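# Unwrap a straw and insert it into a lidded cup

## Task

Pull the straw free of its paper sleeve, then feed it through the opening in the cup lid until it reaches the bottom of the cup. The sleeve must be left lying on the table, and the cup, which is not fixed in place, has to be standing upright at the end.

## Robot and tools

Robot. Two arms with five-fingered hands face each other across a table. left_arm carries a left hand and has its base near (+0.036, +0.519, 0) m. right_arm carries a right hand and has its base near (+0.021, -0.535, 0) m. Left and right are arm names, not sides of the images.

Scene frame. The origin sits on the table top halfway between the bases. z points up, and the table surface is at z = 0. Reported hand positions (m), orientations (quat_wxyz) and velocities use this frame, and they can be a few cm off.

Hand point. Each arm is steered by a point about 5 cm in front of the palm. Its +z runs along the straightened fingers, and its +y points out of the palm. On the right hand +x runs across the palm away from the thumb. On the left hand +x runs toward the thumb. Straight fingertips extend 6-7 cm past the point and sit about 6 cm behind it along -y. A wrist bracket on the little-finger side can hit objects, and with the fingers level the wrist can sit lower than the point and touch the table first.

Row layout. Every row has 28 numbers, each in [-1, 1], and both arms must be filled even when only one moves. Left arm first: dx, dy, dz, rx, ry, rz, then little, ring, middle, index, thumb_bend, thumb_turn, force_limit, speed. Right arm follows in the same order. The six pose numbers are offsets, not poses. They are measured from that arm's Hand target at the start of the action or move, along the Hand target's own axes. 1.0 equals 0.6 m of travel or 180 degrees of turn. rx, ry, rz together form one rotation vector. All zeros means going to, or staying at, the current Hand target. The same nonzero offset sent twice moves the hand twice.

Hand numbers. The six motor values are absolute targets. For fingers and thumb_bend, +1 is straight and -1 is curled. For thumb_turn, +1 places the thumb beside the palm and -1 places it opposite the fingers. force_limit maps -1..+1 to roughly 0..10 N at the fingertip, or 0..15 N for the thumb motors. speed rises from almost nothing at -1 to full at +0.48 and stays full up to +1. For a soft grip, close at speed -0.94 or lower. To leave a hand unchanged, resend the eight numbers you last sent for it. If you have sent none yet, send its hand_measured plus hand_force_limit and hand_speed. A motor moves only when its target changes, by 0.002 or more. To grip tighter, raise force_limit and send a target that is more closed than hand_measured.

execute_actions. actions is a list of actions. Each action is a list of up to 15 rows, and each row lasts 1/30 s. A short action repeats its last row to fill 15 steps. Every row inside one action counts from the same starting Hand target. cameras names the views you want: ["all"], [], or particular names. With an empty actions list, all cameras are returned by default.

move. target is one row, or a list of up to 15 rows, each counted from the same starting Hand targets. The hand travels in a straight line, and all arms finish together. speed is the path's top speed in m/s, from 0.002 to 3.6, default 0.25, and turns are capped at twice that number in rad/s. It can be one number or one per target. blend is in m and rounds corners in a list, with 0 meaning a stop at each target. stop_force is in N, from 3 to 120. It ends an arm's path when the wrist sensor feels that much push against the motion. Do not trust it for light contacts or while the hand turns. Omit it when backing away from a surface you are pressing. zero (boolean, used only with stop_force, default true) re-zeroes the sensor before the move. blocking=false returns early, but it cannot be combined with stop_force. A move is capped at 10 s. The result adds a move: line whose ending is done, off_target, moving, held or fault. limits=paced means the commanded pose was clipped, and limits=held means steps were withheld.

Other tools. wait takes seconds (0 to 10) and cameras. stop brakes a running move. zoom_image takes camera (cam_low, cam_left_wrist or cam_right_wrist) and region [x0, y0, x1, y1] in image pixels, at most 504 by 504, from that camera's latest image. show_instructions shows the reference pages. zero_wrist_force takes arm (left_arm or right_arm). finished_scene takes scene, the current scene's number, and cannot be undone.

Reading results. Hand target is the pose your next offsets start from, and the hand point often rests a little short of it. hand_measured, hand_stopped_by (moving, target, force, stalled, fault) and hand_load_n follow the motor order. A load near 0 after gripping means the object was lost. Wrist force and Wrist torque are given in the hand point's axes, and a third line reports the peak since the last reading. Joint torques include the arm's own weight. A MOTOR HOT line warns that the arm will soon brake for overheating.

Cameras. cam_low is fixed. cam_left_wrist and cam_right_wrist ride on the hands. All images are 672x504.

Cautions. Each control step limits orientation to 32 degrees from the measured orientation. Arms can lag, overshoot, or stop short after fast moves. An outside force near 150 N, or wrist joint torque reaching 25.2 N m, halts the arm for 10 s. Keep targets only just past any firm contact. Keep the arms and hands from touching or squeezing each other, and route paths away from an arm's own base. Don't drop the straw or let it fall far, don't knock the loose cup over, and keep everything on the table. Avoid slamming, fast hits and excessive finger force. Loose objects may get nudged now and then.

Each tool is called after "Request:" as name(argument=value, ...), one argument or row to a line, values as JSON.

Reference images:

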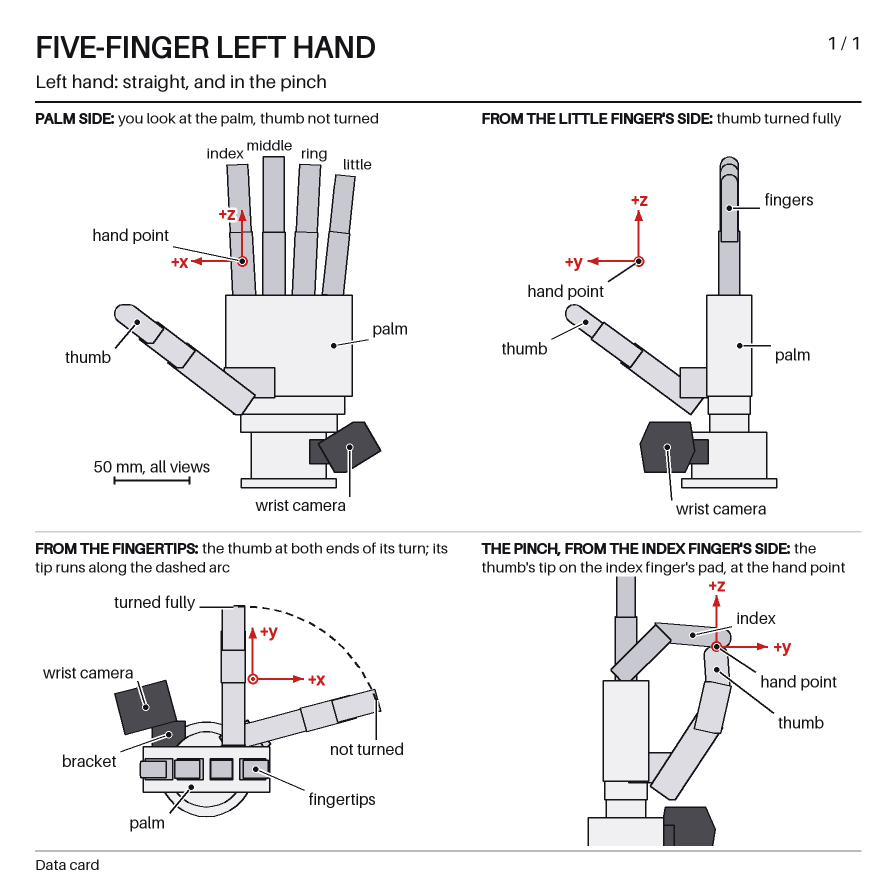

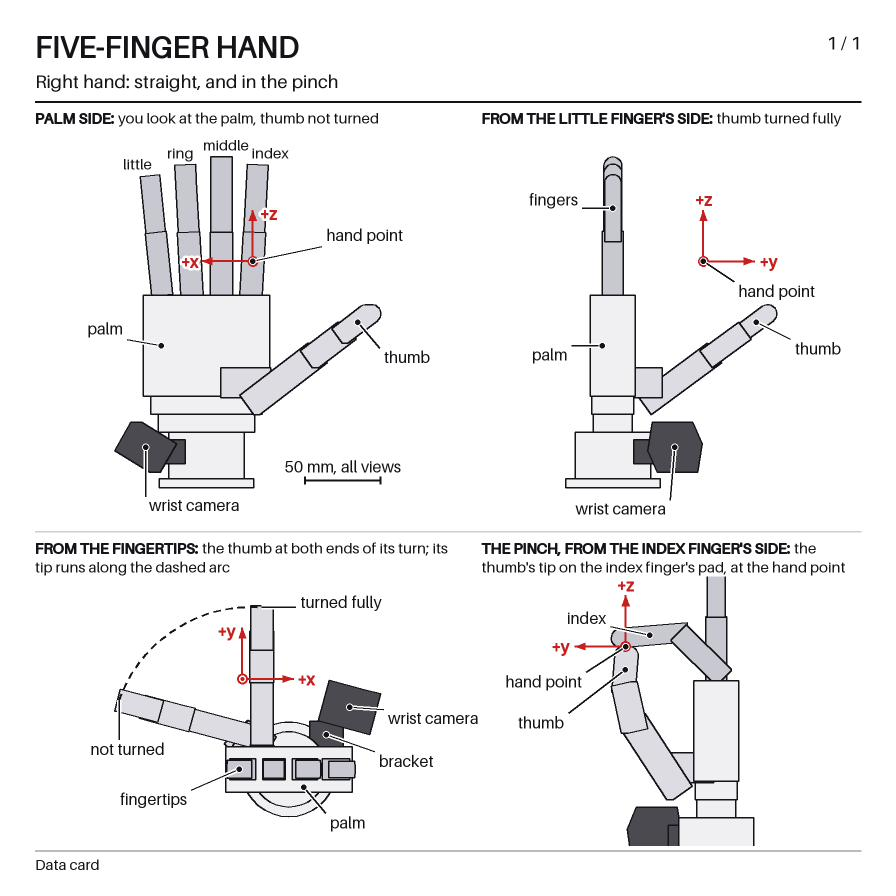

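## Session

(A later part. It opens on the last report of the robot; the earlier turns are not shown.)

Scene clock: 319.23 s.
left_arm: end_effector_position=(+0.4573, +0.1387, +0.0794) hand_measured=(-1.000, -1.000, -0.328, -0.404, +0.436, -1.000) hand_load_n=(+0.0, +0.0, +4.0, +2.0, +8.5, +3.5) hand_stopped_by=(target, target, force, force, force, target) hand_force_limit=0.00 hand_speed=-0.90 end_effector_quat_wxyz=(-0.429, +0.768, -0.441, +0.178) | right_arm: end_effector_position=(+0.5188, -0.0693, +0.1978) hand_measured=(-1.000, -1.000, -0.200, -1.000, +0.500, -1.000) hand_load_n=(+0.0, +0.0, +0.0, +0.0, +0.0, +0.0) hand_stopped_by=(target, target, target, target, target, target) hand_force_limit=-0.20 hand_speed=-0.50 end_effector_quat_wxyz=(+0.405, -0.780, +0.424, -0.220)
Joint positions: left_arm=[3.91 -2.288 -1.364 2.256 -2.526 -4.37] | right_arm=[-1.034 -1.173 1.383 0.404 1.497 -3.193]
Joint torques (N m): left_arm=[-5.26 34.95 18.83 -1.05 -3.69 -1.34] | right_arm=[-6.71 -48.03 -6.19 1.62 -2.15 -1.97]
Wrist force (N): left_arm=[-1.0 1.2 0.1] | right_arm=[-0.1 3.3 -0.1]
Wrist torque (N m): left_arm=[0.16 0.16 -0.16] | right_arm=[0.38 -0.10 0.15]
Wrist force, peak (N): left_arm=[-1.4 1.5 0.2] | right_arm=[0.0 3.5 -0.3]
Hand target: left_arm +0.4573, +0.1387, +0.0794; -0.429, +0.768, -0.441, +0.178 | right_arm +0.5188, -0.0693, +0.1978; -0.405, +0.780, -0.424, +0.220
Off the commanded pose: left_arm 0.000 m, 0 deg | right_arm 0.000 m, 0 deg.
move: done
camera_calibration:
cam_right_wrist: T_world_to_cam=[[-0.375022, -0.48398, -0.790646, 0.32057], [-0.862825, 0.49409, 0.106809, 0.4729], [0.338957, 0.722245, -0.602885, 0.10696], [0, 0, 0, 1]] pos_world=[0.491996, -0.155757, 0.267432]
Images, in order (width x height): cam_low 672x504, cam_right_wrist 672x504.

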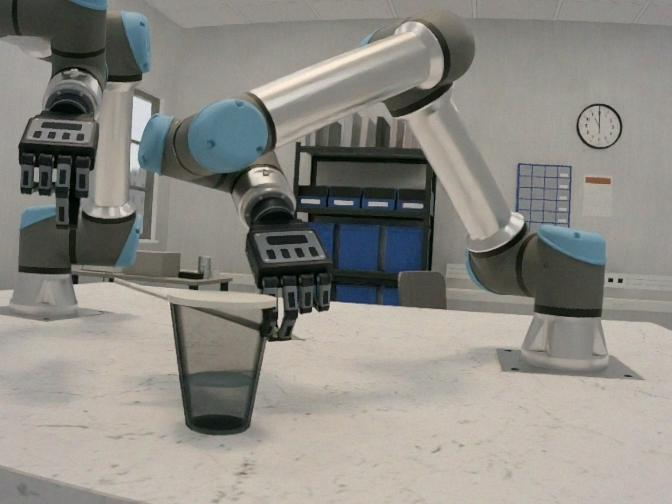

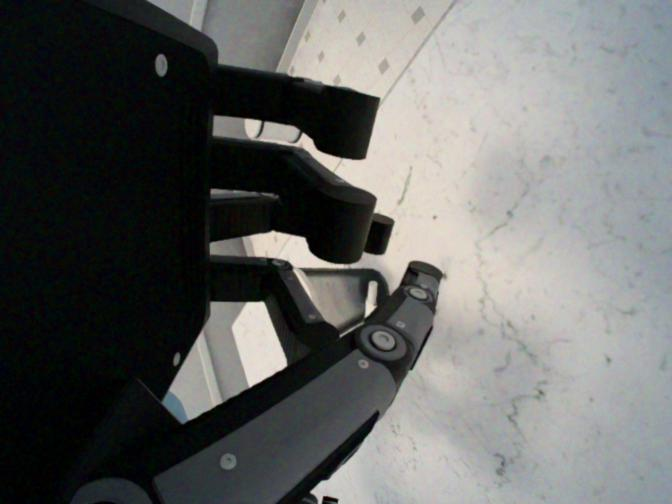

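Request:
move(
  target=[
    [0,0,0,0,0,0,-1,-1,-0.45,-0.5,0.2,-1,0,-0.9,-0.0957,-0.0168,0.0908,0,0.0137,0.0096,-1,-1,-0.2,-1,0.5,-1,-0.2,-0.5],
    [0,0,0,0,0,0,-1,-1,-0.45,-0.5,0.2,-1,0,-0.9,-0.0957,0.0498,0.1375,0,0.0137,0.0096,-1,-1,-0.2,-1,0.5,-1,-0.2,-0.5],
  ],
  speed=0.1,
  cameras=["all"],
)

Request:
zoom_image(
  camera="cam_low",
  region=[50, 200, 250, 320],
)

Request:
zoom_image(
  camera="cam_right_wrist",
  region=[290, 150, 490, 300],
)

Scene clock: 328.23 s.
left_arm: end_effector_position=(+0.4573, +0.1387, +0.0794) hand_measured=(-1.000, -1.000, -0.328, -0.404, +0.436, -1.000) hand_load_n=(+0.0, +0.0, +3.5, +2.0, +8.0, +3.0) hand_stopped_by=(target, target, force, force, force, target) hand_force_limit=0.00 hand_speed=-0.90 end_effector_quat_wxyz=(-0.429, +0.768, -0.441, +0.178) | right_arm: end_effector_position=(+0.5279, -0.0056, +0.1784) hand_measured=(-1.000, -1.000, -0.200, -1.000, +0.500, -1.000) hand_load_n=(+0.0, +0.0, +0.0, +0.0, +0.0, +0.0) hand_stopped_by=(target, target, target, target, target, target) hand_force_limit=-0.20 hand_speed=-0.50 end_effector_quat_wxyz=(+0.400, -0.770, +0.441, -0.229)
Joint positions: left_arm=[3.91 -2.288 -1.364 2.256 -2.526 -4.37] | right_arm=[-0.923 -1.035 1.227 0.421 1.624 -3.103]
Joint torques (N m): left_arm=[-7.08 34.89 17.7 -3.88 -3.71 -1.28] | right_arm=[-7.58 -53.37 -7.4 -1.55 -1.95 -1.63]
Wrist force (N): left_arm=[-1.5 1.1 -0.2] | right_arm=[0.1 3.4 -0.1]
Wrist torque (N m): left_arm=[0.16 0.23 -0.18] | right_arm=[0.39 -0.08 0.21]
Wrist force, peak (N): left_arm=[-1.5 1.1 -0.1] | right_arm=[-3.2 4.4 2.4]
Hand target: left_arm +0.4573, +0.1387, +0.0794; -0.429, +0.768, -0.441, +0.178 | right_arm +0.5279, -0.0056, +0.1783; -0.400, +0.770, -0.441, +0.229 (not the last commanded pose)
Off the commanded pose: left_arm 0.000 m, 0 deg | right_arm 0.054 m, 0 deg.
move: held (right_arm; a check stopped the path); path passed 0 of 2 targets; limits=held
pose unreachable (right arm): on one or more control steps of this call, first in action 0 (counted from 0), this arm could not follow its commanded pose, so it was not sent that pose on those steps. It may still have moved: this result reports where it is.
cause: moving toward the commanded pose would bring a part of the arm too close to another arm (a part of this arm just beyond joint 6 (wrist 3) and a part of the left arm just beyond its joint 4 (wrist 1), along the way the arms are being sent, or toward where that arm still pushes).
camera_calibration:
cam_left_wrist: T_world_to_cam=[[0.634618, 0.0415809, 0.771707, -0.356176], [0.088889, -0.995852, -0.0194402, 0.111361], [0.767697, 0.0809333, -0.635682, -0.198149], [0, 0, 0, 1]] pos_world=[0.368255, 0.141746, 0.151068]
cam_right_wrist: T_world_to_cam=[[-0.395758, -0.46674, -0.790904, 0.350518], [-0.840249, 0.531591, 0.106739, 0.439616], [0.370618, 0.706799, -0.602559, 0.0292596], [0, 0, 0, 1]] pos_world=[0.497263, -0.090776, 0.247932]

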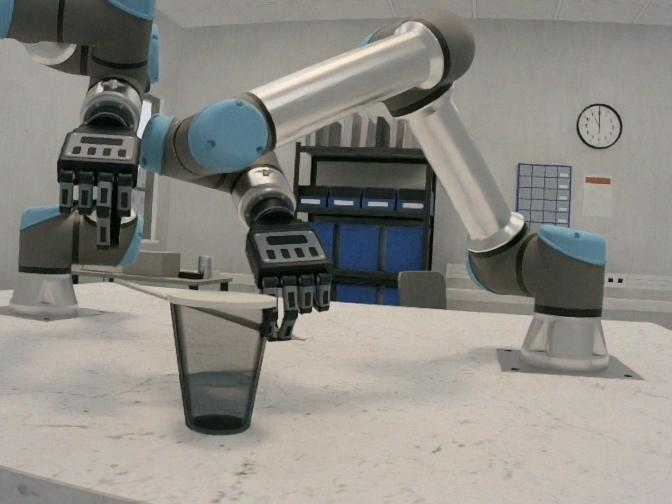

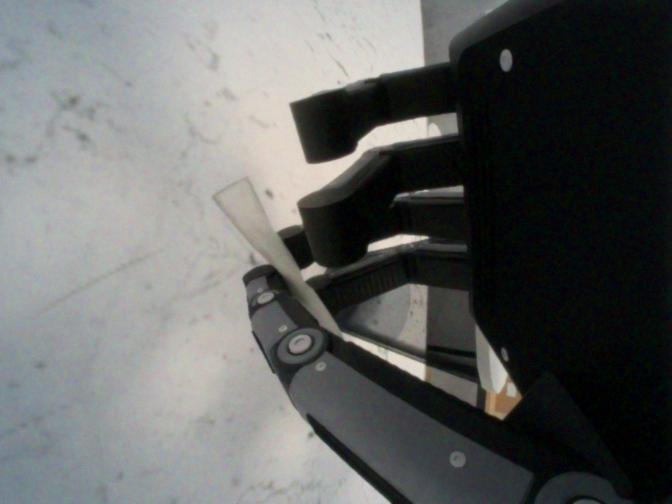

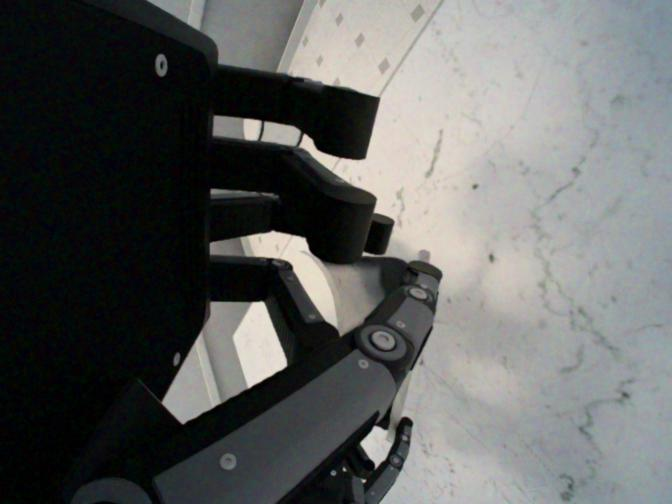

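Scaled by 2.520 from the camera's 672x504 image, which has a finer 960x720 frame.

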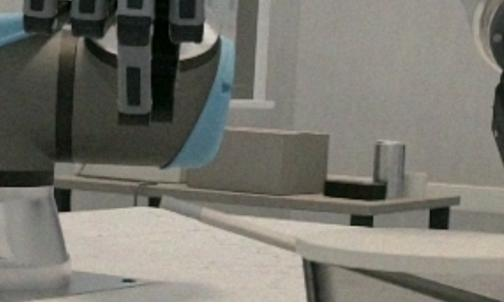

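Scaled by 2.520 from the camera's 672x504 image, which has a finer 960x720 frame.

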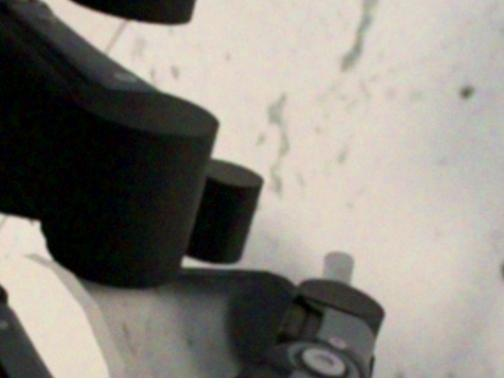

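Request:
move(
  target=[
    [0.0035,0.0272,0.019,0,0.0191,-0.0273,-1,-1,-0.45,-0.5,0.2,-1,0,-0.9,0,0,0,0,-0.0455,-0.0319,-1,-1,-0.2,-1,0.5,-1,-0.2,-0.5],
    [0.0035,0.0272,0.019,0,0.0191,-0.0273,-1,-1,-0.45,-0.5,0.2,-1,0,-0.9,-0.0205,-0.0045,0.0065,0,-0.0455,-0.0319,-1,-1,-0.2,-1,0.5,-1,-0.2,-0.5],
    [0.0035,0.0272,0.019,0,0.0191,-0.0273,-1,-1,-0.45,-0.5,0.2,-1,0,-0.9,-0.0205,0.0668,0.0565,0,-0.0455,-0.0319,-1,-1,-0.2,-1,0.5,-1,-0.2,-0.5],
  ],
  speed=0.08,
  cameras=["all"],
)

Request:
zoom_image(
  camera="cam_low",
  region=[50, 200, 250, 320],
)

Request:
zoom_image(
  camera="cam_right_wrist",
  region=[290, 150, 490, 300],
)

Scene clock: 342.03 s.
left_arm: end_effector_position=(+0.4573, +0.1387, +0.0594) hand_measured=(-1.000, -1.000, -0.328, -0.404, +0.436, -1.000) hand_load_n=(+0.0, +0.0, +3.5, +2.0, +8.0, +3.5) hand_stopped_by=(target, target, force, force, force, target) hand_force_limit=0.00 hand_speed=-0.90 end_effector_quat_wxyz=(-0.407, +0.781, -0.420, +0.219) | right_arm: end_effector_position=(+0.5257, +0.0073, +0.1260) hand_measured=(-1.000, -1.000, -0.200, -1.000, +0.500, -1.000) hand_load_n=(+0.0, +0.0, +0.0, +0.0, +0.0, +0.0) hand_stopped_by=(target, target, target, target, target, target) hand_force_limit=-0.20 hand_speed=-0.50 end_effector_quat_wxyz=(+0.419, -0.806, +0.372, -0.193)
Joint positions: left_arm=[3.918 -2.255 -1.459 2.425 -2.504 -4.365] | right_arm=[-0.955 -0.984 1.285 0.317 1.455 -3.222]
Joint torques (N m): left_arm=[-6.54 32.91 26.82 -1.37 -3.7 -1.21] | right_arm=[10.79 -53.32 -30.41 -0.17 1.65 1.56]
Wrist force (N): left_arm=[-1.4 0.8 -0.1] | right_arm=[0.1 3.3 -0.3]
Wrist torque (N m): left_arm=[0.12 0.21 -0.19] | right_arm=[0.41 -0.12 0.25]
Wrist force, peak (N): left_arm=[-1.5 1.2 0.1] | right_arm=[0.1 4.2 0.2]
Hand target: left_arm +0.4573, +0.1387, +0.0594; -0.407, +0.781, -0.420, +0.219 | right_arm +0.5257, +0.0074, +0.1261; -0.419, +0.806, -0.372, +0.193
Off the commanded pose: left_arm 0.000 m, 0 deg | right_arm 0.000 m, 0 deg.
move: done
camera_calibration:
cam_left_wrist: T_world_to_cam=[[0.589292, 0.11025, 0.800362, -0.331257], [0.0871823, -0.993538, 0.0726689, 0.105942], [0.803203, 0.0269542, -0.595096, -0.222074], [0, 0, 0, 1]] pos_world=[0.364341, 0.147764, 0.125272]
cam_right_wrist: T_world_to_cam=[[-0.308826, -0.528341, -0.790874, 0.269004], [-0.919777, 0.3776, 0.106906, 0.479345], [0.242151, 0.760443, -0.602569, 0.0564725], [0, 0, 0, 1]] pos_world=[0.510291, -0.0818188, 0.195532]

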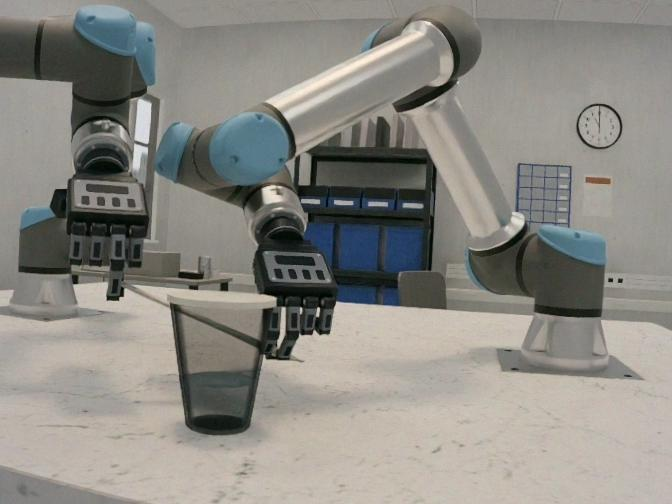

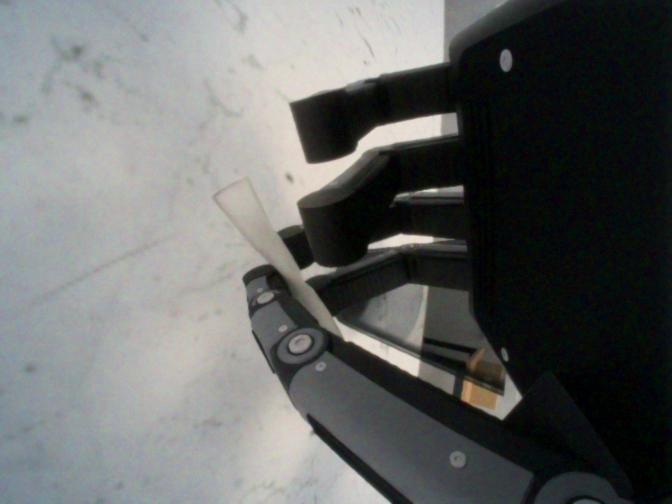

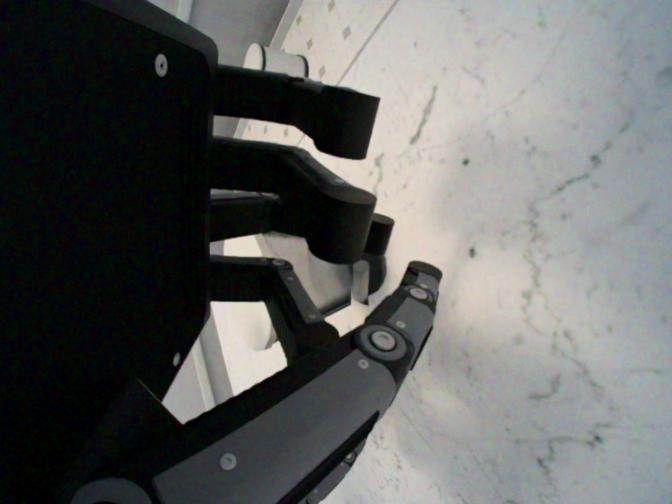

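Scaled by 2.520 from the camera's 672x504 image, which has a finer 960x720 frame.

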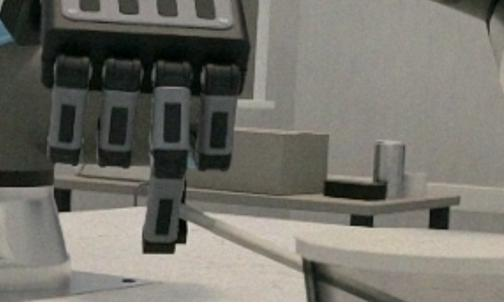

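Scaled by 2.520 from the camera's 672x504 image, which has a finer 960x720 frame.

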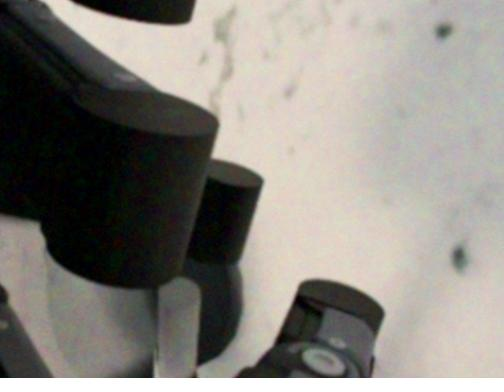

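Request:
move(
  target=[
    [0,0,0,0,0,0,-1,-1,-0.45,-0.5,0.2,-1,0,-0.9,-0.01,-0.0089,-0.0062,0,0,0,-1,-1,-0.2,-1,0.5,-1,-0.2,-0.5],
    [0,0,0,0,0,0,-1,-1,-0.45,-0.5,0.2,-1,0,-0.9,-0.01,-0.0089,-0.0062,0,0,0,-1,-1,-0.42,-1,0.28,-1,0.1,-0.92],
  ],
  speed=0.05,
  cameras=["all"],
)

Request:
zoom_image(
  camera="cam_low",
  region=[50, 200, 250, 320],
)

Request:
zoom_image(
  camera="cam_right_wrist",
  region=[290, 150, 490, 300],
)

Scene clock: 354.10 s.
left_arm: end_effector_position=(+0.4573, +0.1387, +0.0594) hand_measured=(-1.000, -1.000, -0.328, -0.404, +0.436, -1.000) hand_load_n=(+0.0, +0.0, +4.5, +0.0, +8.0, +2.5) hand_stopped_by=(target, target, force, force, force, target) hand_force_limit=0.00 hand_speed=-0.90 end_effector_quat_wxyz=(-0.407, +0.781, -0.420, +0.219) | right_arm: end_effector_position=(+0.5219, +0.0120, +0.1326) hand_measured=(-1.000, -1.000, -0.384, -1.000, +0.390, -1.000) hand_load_n=(+0.0, +0.0, +7.0, +0.0, +8.0, +0.5) hand_stopped_by=(target, target, force, target, force, target) hand_force_limit=0.10 hand_speed=-0.92 end_effector_quat_wxyz=(+0.419, -0.806, +0.372, -0.193)
Joint positions: left_arm=[3.918 -2.255 -1.459 2.425 -2.504 -4.365] | right_arm=[-0.944 -0.988 1.272 0.331 1.464 -3.216]
Joint torques (N m): left_arm=[-5.58 32.7 27.44 -1.32 -3.61 -1.53] | right_arm=[-7.07 -38.51 -7.43 -1.65 -2.18 -1.68]
Wrist force (N): left_arm=[-1.2 1.0 -0.1] | right_arm=[0.2 3.4 -0.3]
Wrist torque (N m): left_arm=[0.15 0.21 -0.17] | right_arm=[0.44 -0.11 0.16]
Wrist force, peak (N): left_arm=[-1.7 1.1 -0.2] | right_arm=[0.1 3.7 -0.2]
Hand target: left_arm +0.4573, +0.1387, +0.0594; -0.407, +0.781, -0.420, +0.219 | right_arm +0.5219, +0.0120, +0.1326; -0.419, +0.806, -0.372, +0.193
Off the commanded pose: left_arm 0.000 m, 0 deg | right_arm 0.000 m, 0 deg.
move: done
camera_calibration:
cam_left_wrist: T_world_to_cam=[[0.589292, 0.11025, 0.800362, -0.331257], [0.0871823, -0.993538, 0.0726689, 0.105942], [0.803203, 0.0269542, -0.595096, -0.222074], [0, 0, 0, 1]] pos_world=[0.364341, 0.147764, 0.125272]
cam_right_wrist: T_world_to_cam=[[-0.308667, -0.528197, -0.791032, 0.275413], [-0.919802, 0.377568, 0.1068, 0.473347], [0.242257, 0.760559, -0.60238, 0.0578133], [0, 0, 0, 1]] pos_world=[0.506391, -0.0772188, 0.202133]

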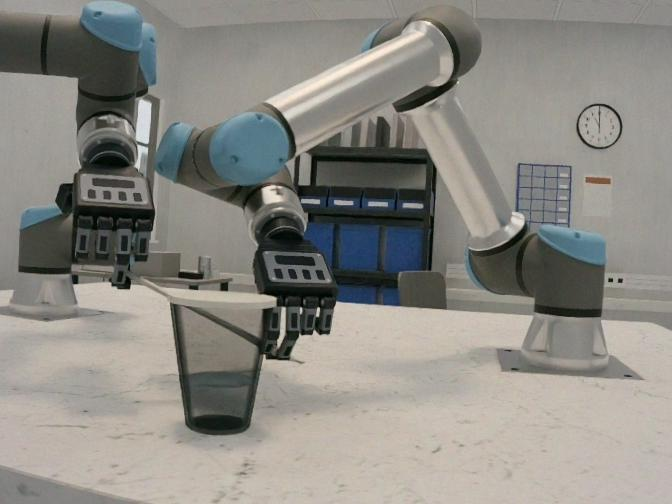

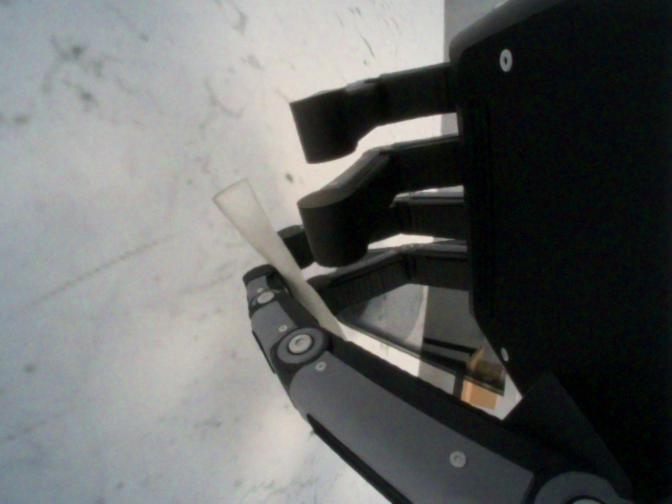

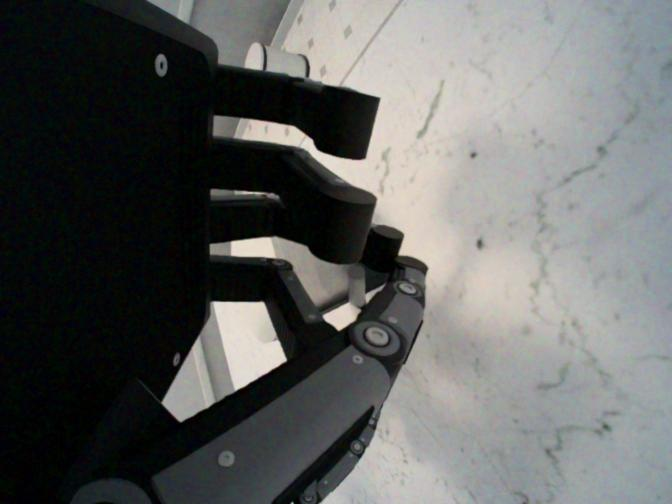

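Scaled by 2.520 from the camera's 672x504 image, which has a finer 960x720 frame.

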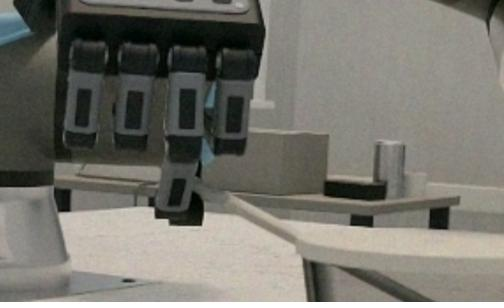

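Scaled by 2.520 from the camera's 672x504 image, which has a finer 960x720 frame.

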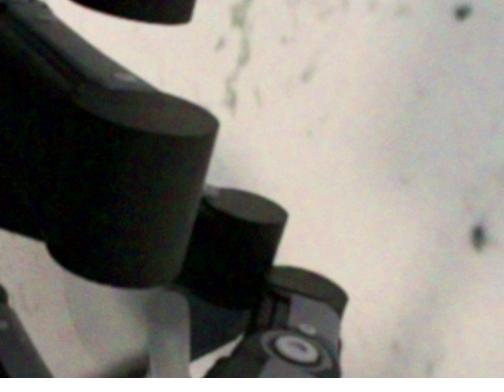

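Request:
move(
  target=[
    [0,0,0,0,0,0,-1,-1,-0.45,-0.5,0.2,-1,0,-0.9,0,0,0,0,0,0,-1,-1,-0.2,-1,0.5,-1,-0.2,-0.5],
    [0,0,0,0,0,0,-1,-1,-0.45,-0.5,0.2,-1,0,-0.9,0,-0.0133,0,0,0,0,-1,-1,-0.2,-1,0.5,-1,-0.2,-0.5],
  ],
  speed=0.05,
  cameras=["cam_low","cam_right_wrist"],
)

Request:
zoom_image(
  camera="cam_low",
  region=[50, 200, 250, 320],
)

Request:
zoom_image(
  camera="cam_right_wrist",
  region=[290, 150, 490, 300],
)

Scene clock: 364.53 s.
left_arm: end_effector_position=(+0.4573, +0.1387, +0.0594) hand_measured=(-1.000, -1.000, -0.328, -0.404, +0.436, -1.000) hand_load_n=(+0.0, +0.0, +3.5, +1.5, +7.0, +3.0) hand_stopped_by=(target, target, force, force, force, target) hand_force_limit=0.00 hand_speed=-0.90 end_effector_quat_wxyz=(-0.407, +0.781, -0.420, +0.219) | right_arm: end_effector_position=(+0.5254, +0.0150, +0.1392) hand_measured=(-1.000, -1.000, -0.200, -1.000, +0.500, -1.000) hand_load_n=(+0.0, +0.5, +0.0, +0.0, +0.0, +0.0) hand_stopped_by=(target, target, target, target, target, target) hand_force_limit=-0.20 hand_speed=-0.50 end_effector_quat_wxyz=(+0.419, -0.806, +0.372, -0.193)
Joint positions: left_arm=[3.918 -2.255 -1.459 2.425 -2.504 -4.365] | right_arm=[-0.943 -0.981 1.244 0.353 1.465 -3.215]
Joint torques (N m): left_arm=[-5.67 33.41 26.54 -1.26 -3.41 -1.46] | right_arm=[8.64 -53.25 -5.61 -1.51 2.13 1.9]
Wrist force (N): left_arm=[-1.5 0.9 -0.2] | right_arm=[0.1 3.0 -0.2]
Wrist torque (N m): left_arm=[0.15 0.23 -0.19] | right_arm=[0.37 -0.11 0.15]
Wrist force, peak (N): left_arm=[-1.9 1.3 -0.1] | right_arm=[-0.2 3.9 -0.2]
Hand target: left_arm +0.4573, +0.1387, +0.0594; -0.407, +0.781, -0.420, +0.219 | right_arm +0.5254, +0.0149, +0.1391; -0.419, +0.806, -0.372, +0.193
Off the commanded pose: left_arm 0.000 m, 0 deg | right_arm 0.000 m, 0 deg.
move: done
camera_calibration:
cam_right_wrist: T_world_to_cam=[[-0.308715, -0.528247, -0.790981, 0.283339], [-0.91979, 0.377593, 0.106818, 0.474813], [0.242243, 0.760513, -0.602444, 0.0586525], [0, 0, 0, 1]] pos_world=[0.509991, -0.0742188, 0.208733]
Images, in order (width x height): cam_low 672x504, cam_right_wrist 672x504.

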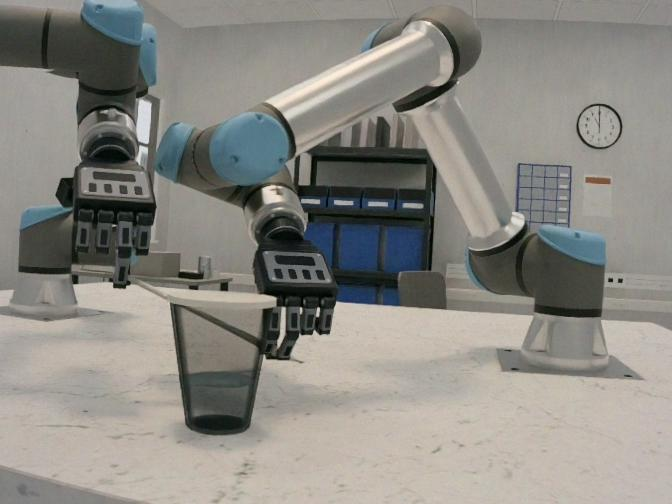

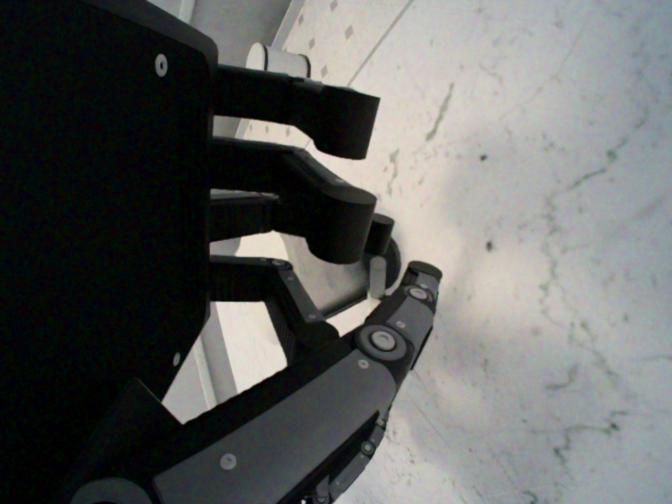

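Scaled by 2.520 from the camera's 672x504 image, which has a finer 960x720 frame.

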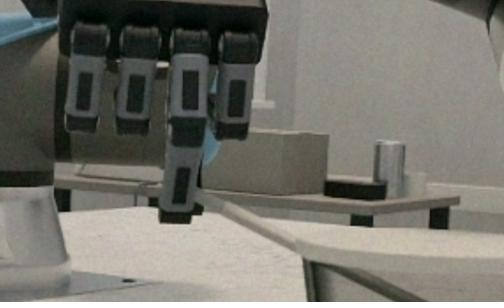

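Scaled by 2.520 from the camera's 672x504 image, which has a finer 960x720 frame.

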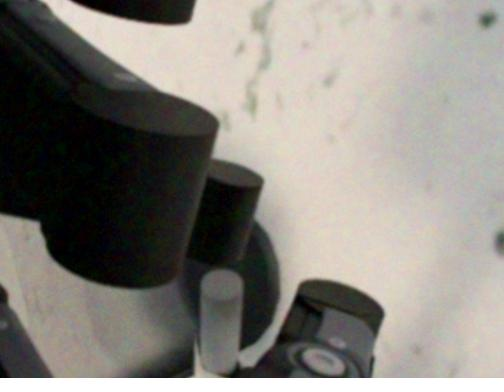

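Request:
move(
  target=[0,0,0,0,0,0,-1,-1,-0.45,-0.5,0.2,-1,0,-0.9,0,-0.01,0,0,0,0,-1,-1,-0.2,-1,0.5,-1,-0.2,-0.5],
  speed=0.03,
  cameras=["cam_right_wrist"],
)

Request:
zoom_image(
  camera="cam_right_wrist",
  region=[300, 180, 500, 330],
)

Scene clock: 382.27 s.
left_arm: end_effector_position=(+0.4573, +0.1387, +0.0594) hand_measured=(-1.000, -1.000, -0.328, -0.404, +0.436, -1.000) hand_load_n=(+0.0, +0.0, +4.0, +1.5, +7.0, +3.0) hand_stopped_by=(target, target, force, force, force, target) hand_force_limit=0.00 hand_speed=-0.90 end_effector_quat_wxyz=(-0.407, +0.781, -0.420, +0.219) | right_arm: end_effector_position=(+0.5280, +0.0172, +0.1441) hand_measured=(-1.000, -1.000, -0.200, -1.000, +0.500, -1.000) hand_load_n=(+0.0, +0.0, +0.0, +0.0, -0.5, +0.0) hand_stopped_by=(target, target, target, target, target, target) hand_force_limit=-0.20 hand_speed=-0.50 end_effector_quat_wxyz=(+0.419, -0.806, +0.372, -0.193)
Joint positions: left_arm=[3.918 -2.255 -1.459 2.425 -2.504 -4.365] | right_arm=[-0.942 -0.975 1.222 0.369 1.465 -3.215]
Joint torques (N m): left_arm=[-5.76 32.83 26.65 -1.08 -3.31 -1.32] | right_arm=[9.61 -48.88 -7.7 -1.51 2.03 1.89]
Wrist force (N): left_arm=[-1.5 1.0 -0.1] | right_arm=[-0.1 3.1 -0.2]
Wrist torque (N m): left_arm=[0.15 0.23 -0.19] | right_arm=[0.38 -0.08 0.15]
Wrist force, peak (N): left_arm=[-1.6 1.2 0.1] | right_arm=[0.1 3.6 -0.1]
Hand target: left_arm +0.4573, +0.1387, +0.0594; -0.407, +0.781, -0.420, +0.219 | right_arm +0.5280, +0.0172, +0.1440; -0.419, +0.806, -0.372, +0.193
Off the commanded pose: left_arm 0.000 m, 0 deg | right_arm 0.000 m, 0 deg.
move: done
camera_calibration:
cam_right_wrist: T_world_to_cam=[[-0.308594, -0.528227, -0.791041, 0.289133], [-0.919827, 0.377527, 0.106737, 0.475882], [0.242258, 0.760559, -0.60238, 0.0592834], [0, 0, 0, 1]] pos_world=[0.512591, -0.0720188, 0.213633]
Images, in order (width x height): cam_right_wrist 672x504.

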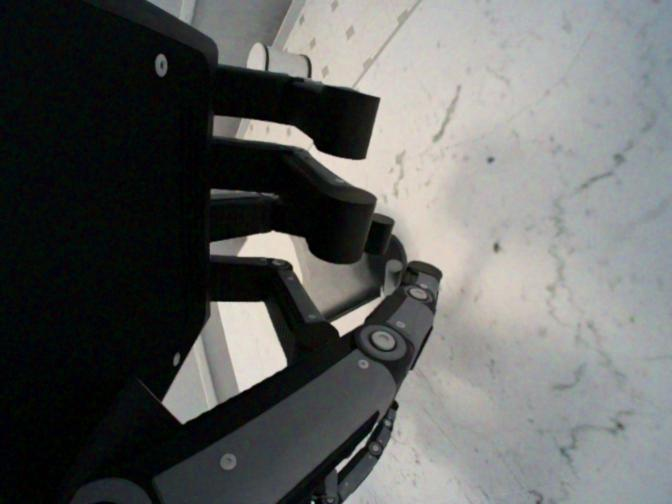

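Scaled by 2.520 from the camera's 672x504 image, which has a finer 960x720 frame.

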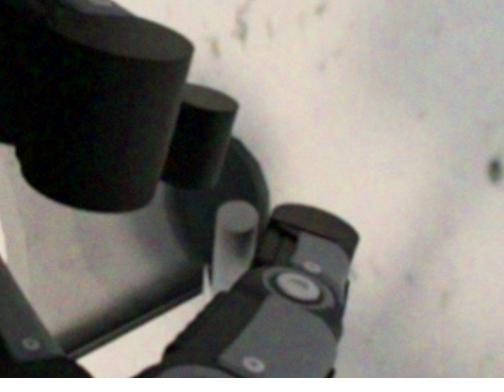

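Request:
wait(
  seconds=0,
  cameras=["cam_low","cam_left_wrist"],
)

Request:
zoom_image(
  camera="cam_low",
  region=[80, 130, 330, 330],
)

Scene clock: 395.10 s.
left_arm: end_effector_position=(+0.4573, +0.1387, +0.0594) hand_measured=(-1.000, -1.000, -0.328, -0.404, +0.436, -1.000) hand_load_n=(+0.0, +0.0, +4.0, +2.0, +7.0, +3.0) hand_stopped_by=(target, target, force, force, force, target) hand_force_limit=0.00 hand_speed=-0.90 end_effector_quat_wxyz=(-0.407, +0.781, -0.420, +0.219) | right_arm: end_effector_position=(+0.5280, +0.0172, +0.1440) hand_measured=(-1.000, -1.000, -0.200, -1.000, +0.500, -1.000) hand_load_n=(+0.0, +0.0, -0.5, +0.0, +0.0, +0.0) hand_stopped_by=(target, target, target, target, target, target) hand_force_limit=-0.20 hand_speed=-0.50 end_effector_quat_wxyz=(+0.419, -0.806, +0.372, -0.193)
Joint positions: left_arm=[3.918 -2.255 -1.459 2.425 -2.504 -4.365] | right_arm=[-0.942 -0.975 1.222 0.369 1.465 -3.215]
Joint torques (N m): left_arm=[-5.78 33.95 24.92 -1.21 -3.26 -1.49] | right_arm=[-1.54 -56.95 -5.59 -1.45 -1.15 -0.88]
Wrist force (N): left_arm=[-1.1 1.1 0.0] | right_arm=[-0.2 3.1 0.1]
Wrist torque (N m): left_arm=[0.16 0.19 -0.18] | right_arm=[0.36 -0.08 0.14]
Wrist force, peak (N): left_arm=[-1.5 1.2 0.2] | right_arm=[0.0 3.4 -0.1]
Hand target: left_arm +0.4573, +0.1387, +0.0594; -0.407, +0.781, -0.420, +0.219 | right_arm +0.5280, +0.0172, +0.1440; -0.419, +0.806, -0.372, +0.193
Off the commanded pose: left_arm 0.000 m, 0 deg | right_arm 0.000 m, 0 deg.
camera_calibration:
cam_left_wrist: T_world_to_cam=[[0.589292, 0.11025, 0.800362, -0.331257], [0.0871823, -0.993538, 0.0726689, 0.105942], [0.803203, 0.0269542, -0.595096, -0.222074], [0, 0, 0, 1]] pos_world=[0.364341, 0.147764, 0.125272]
Images, in order (width x height): cam_low 672x504, cam_left_wrist 672x504.

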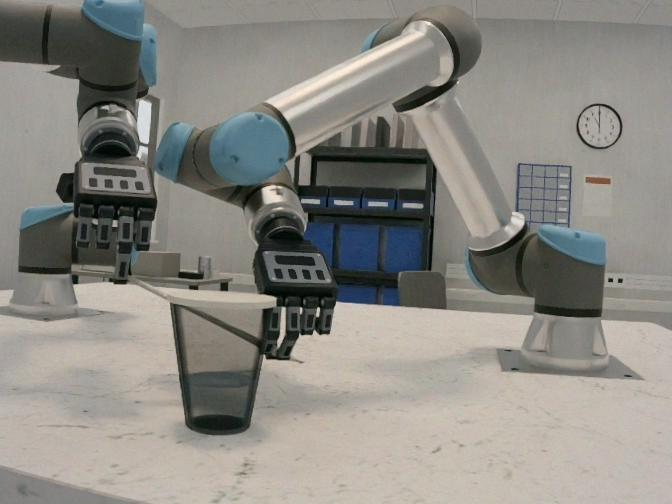

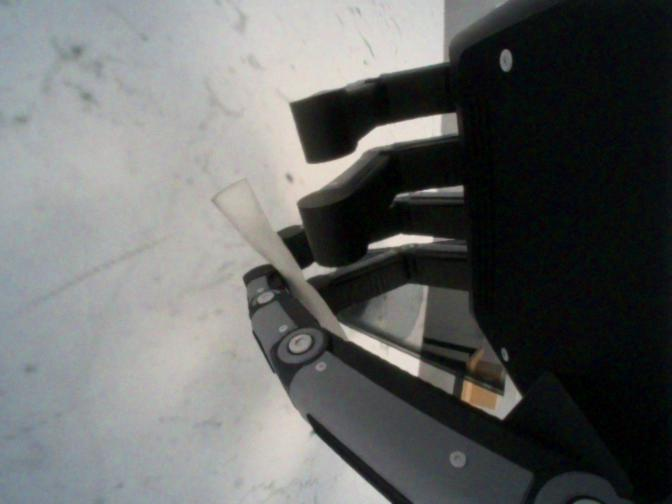

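Scaled by 2.016 from the camera's 672x504 image, which has a finer 960x720 frame.

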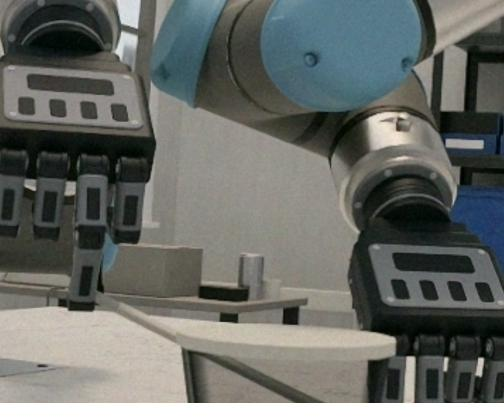

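Request:
move(
  target=[
    [0,0,0,0,0,0,-1,-1,-0.45,-0.5,0.2,-1,0,-0.9,-0.01,-0.002,0,0,0,0,-1,-1,-0.2,-1,0.5,-1,-0.2,-0.5],
    [0,0,0,0,0,0,-1,-1,-0.45,-0.5,0.2,-1,0,-0.9,-0.01,-0.002,0,0,0,0,-1,-1,-0.42,-1,0.28,-1,0.2,-0.92],
  ],
  speed=0.03,
  cameras=["cam_right_wrist","cam_low"],
)

Request:
zoom_image(
  camera="cam_right_wrist",
  region=[300, 180, 500, 330],
)

Request:
zoom_image(
  camera="cam_low",
  region=[80, 200, 230, 320],
)

Scene clock: 402.37 s.
left_arm: end_effector_position=(+0.4573, +0.1387, +0.0594) hand_measured=(-1.000, -1.000, -0.328, -0.404, +0.436, -1.000) hand_load_n=(+0.0, +0.0, +3.5, +1.5, +7.0, +3.5) hand_stopped_by=(target, target, force, force, force, target) hand_force_limit=0.00 hand_speed=-0.90 end_effector_quat_wxyz=(-0.407, +0.781, -0.420, +0.219) | right_arm: end_effector_position=(+0.5246, +0.0222, +0.1450) hand_measured=(-1.000, -1.000, -0.324, -1.000, +0.426, -1.000) hand_load_n=(+0.0, +0.0, +7.0, +0.0, +9.0, +1.5) hand_stopped_by=(target, target, force, target, force, target) hand_force_limit=0.20 hand_speed=-0.92 end_effector_quat_wxyz=(+0.419, -0.806, +0.372, -0.193)
Joint positions: left_arm=[3.918 -2.255 -1.459 2.425 -2.504 -4.365] | right_arm=[-0.932 -0.973 1.215 0.373 1.474 -3.209]
Joint torques (N m): left_arm=[-5.34 33.76 24.13 -1.19 -2.87 -1.37] | right_arm=[-7.5 -55.25 -6.77 -1.67 -2.07 -1.64]
Wrist force (N): left_arm=[-1.4 1.0 -0.3] | right_arm=[0.0 3.3 0.1]
Wrist torque (N m): left_arm=[0.15 0.22 -0.20] | right_arm=[0.40 -0.11 0.17]
Wrist force, peak (N): left_arm=[-1.7 0.9 0.0] | right_arm=[-0.4 3.7 -0.1]
Hand target: left_arm +0.4573, +0.1387, +0.0594; -0.407, +0.781, -0.420, +0.219 | right_arm +0.5246, +0.0222, +0.1450; -0.419, +0.806, -0.372, +0.193
Off the commanded pose: left_arm 0.000 m, 0 deg | right_arm 0.000 m, 0 deg.
move: done
camera_calibration:
cam_right_wrist: T_world_to_cam=[[-0.308715, -0.528247, -0.790981, 0.291483], [-0.91979, 0.377593, 0.106818, 0.470739], [0.242243, 0.760513, -0.602444, 0.0568648], [0, 0, 0, 1]] pos_world=[0.509191, -0.0670188, 0.214533]
Images, in order (width x height): cam_low 672x504, cam_right_wrist 672x504.

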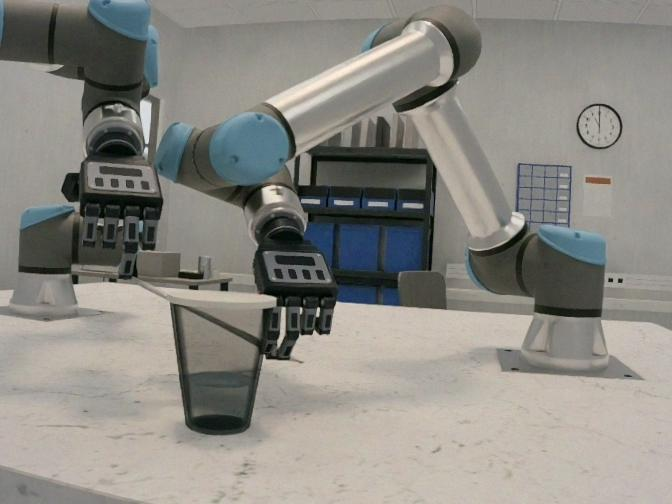

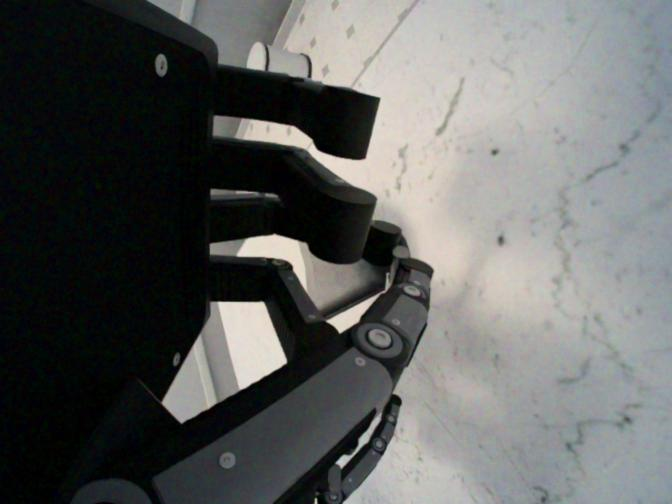

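Scaled by 2.520 from the camera's 672x504 image, which has a finer 960x720 frame.

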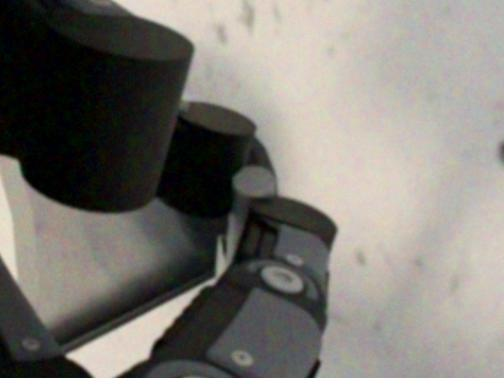

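Scaled by 3.360 from the camera's 672x504 image, which has a finer 960x720 frame.

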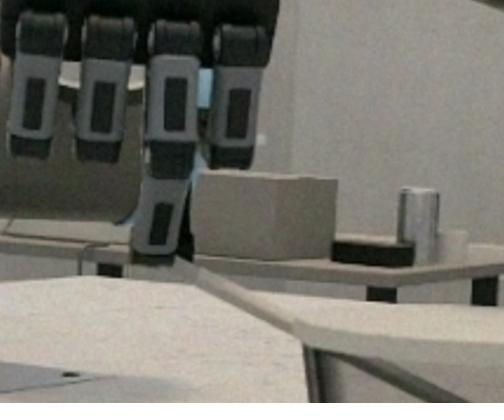

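Request:
move(
  target=[0,0,0,0,0,0,-1,-1,-0.45,-0.5,0.2,-1,0,-0.9,0.0605,-0.0184,-0.021,0,0,0,-1,-1,-0.42,-1,0.28,-1,0.2,-0.92],
  speed=0.03,
  cameras=["cam_right_wrist","cam_low"],
)

Request:
zoom_image(
  camera="cam_low",
  region=[50, 180, 330, 380],
)

Request:
zoom_image(
  camera="cam_right_wrist",
  region=[300, 180, 500, 330],
)

Scene clock: 409.90 s.
left_arm: end_effector_position=(+0.4573, +0.1387, +0.0594) hand_measured=(-1.000, -1.000, -0.328, -0.404, +0.436, -1.000) hand_load_n=(+0.0, +0.0, +4.0, +2.0, +7.5, +3.0) hand_stopped_by=(target, target, force, force, force, target) hand_force_limit=0.00 hand_speed=-0.90 end_effector_quat_wxyz=(-0.407, +0.781, -0.420, +0.219) | right_arm: end_effector_position=(+0.5452, -0.0081, +0.1614) hand_measured=(-1.000, -1.000, -0.326, -1.000, +0.424, -1.000) hand_load_n=(+0.0, +0.0, +0.0, +0.0, +0.0, +0.0) hand_stopped_by=(target, target, force, target, force, target) hand_force_limit=0.20 hand_speed=-0.92 end_effector_quat_wxyz=(+0.419, -0.806, +0.372, -0.193)
Joint positions: left_arm=[3.918 -2.255 -1.459 2.425 -2.504 -4.365] | right_arm=[-0.997 -0.999 1.215 0.404 1.42 -3.247]
Joint torques (N m): left_arm=[-5.99 35.02 23.22 -4.18 -2.53 -0.6] | right_arm=[10.13 -39.8 -29.38 -1.14 1.67 1.71]
Wrist force (N): left_arm=[-1.1 1.0 0.1] | right_arm=[0.0 3.3 0.2]
Wrist torque (N m): left_arm=[0.12 0.18 -0.16] | right_arm=[0.36 -0.14 0.28]
Wrist force, peak (N): left_arm=[1.8 -0.3 -1.0] | right_arm=[-3.9 4.6 1.4]
Hand target: left_arm +0.4573, +0.1387, +0.0594; -0.407, +0.781, -0.420, +0.219 | right_arm +0.5452, -0.0080, +0.1613; -0.419, +0.806, -0.372, +0.193
Off the commanded pose: left_arm 0.000 m, 0 deg | right_arm 0.000 m, 0 deg.
move: done
camera_calibration:
cam_right_wrist: T_world_to_cam=[[-0.308504, -0.528289, -0.791034, 0.294706], [-0.919881, 0.377401, 0.106709, 0.49943], [0.242164, 0.760578, -0.602393, 0.0848344], [0, 0, 0, 1]] pos_world=[0.529791, -0.0973188, 0.230933]
Images, in order (width x height): cam_low 672x504, cam_right_wrist 672x504.

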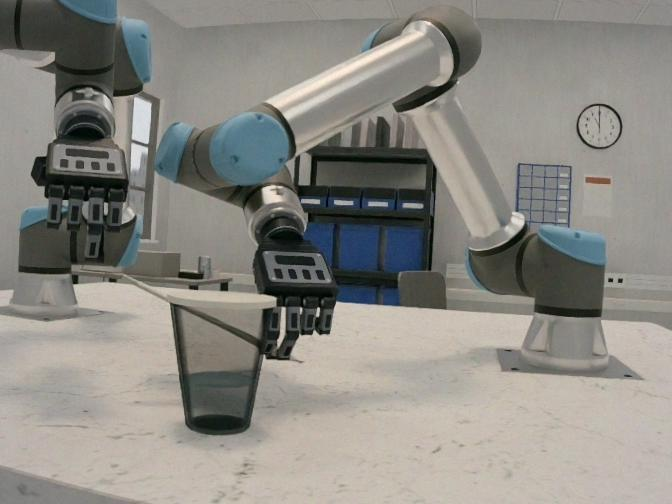

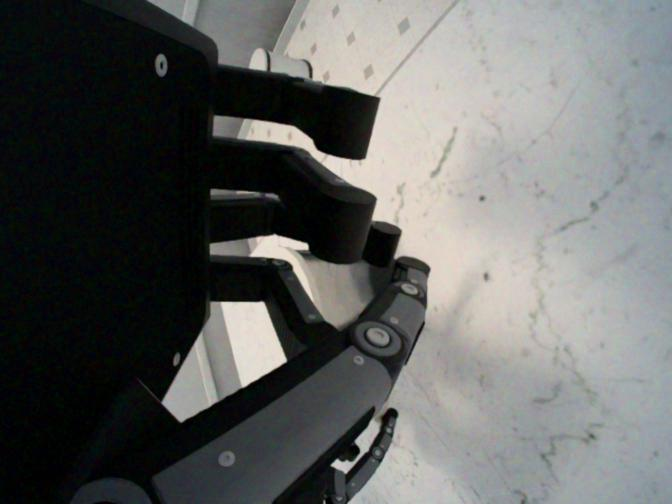

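Scaled by 1.800 from the camera's 672x504 image, which has a finer 960x720 frame.

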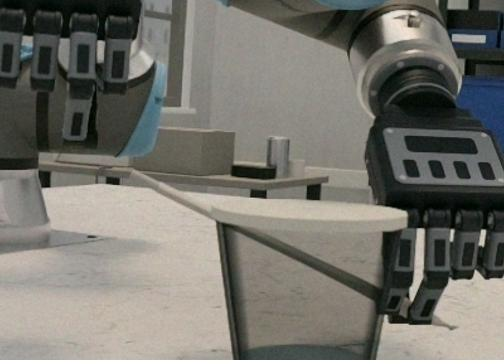

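Scaled by 2.520 from the camera's 672x504 image, which has a finer 960x720 frame.

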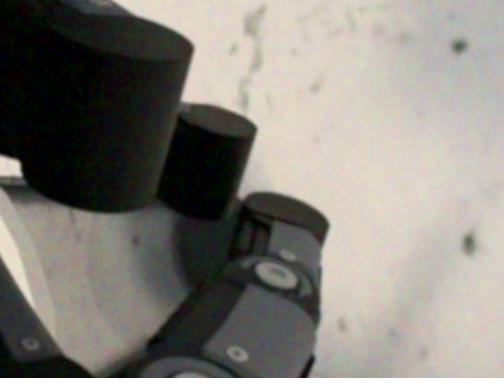

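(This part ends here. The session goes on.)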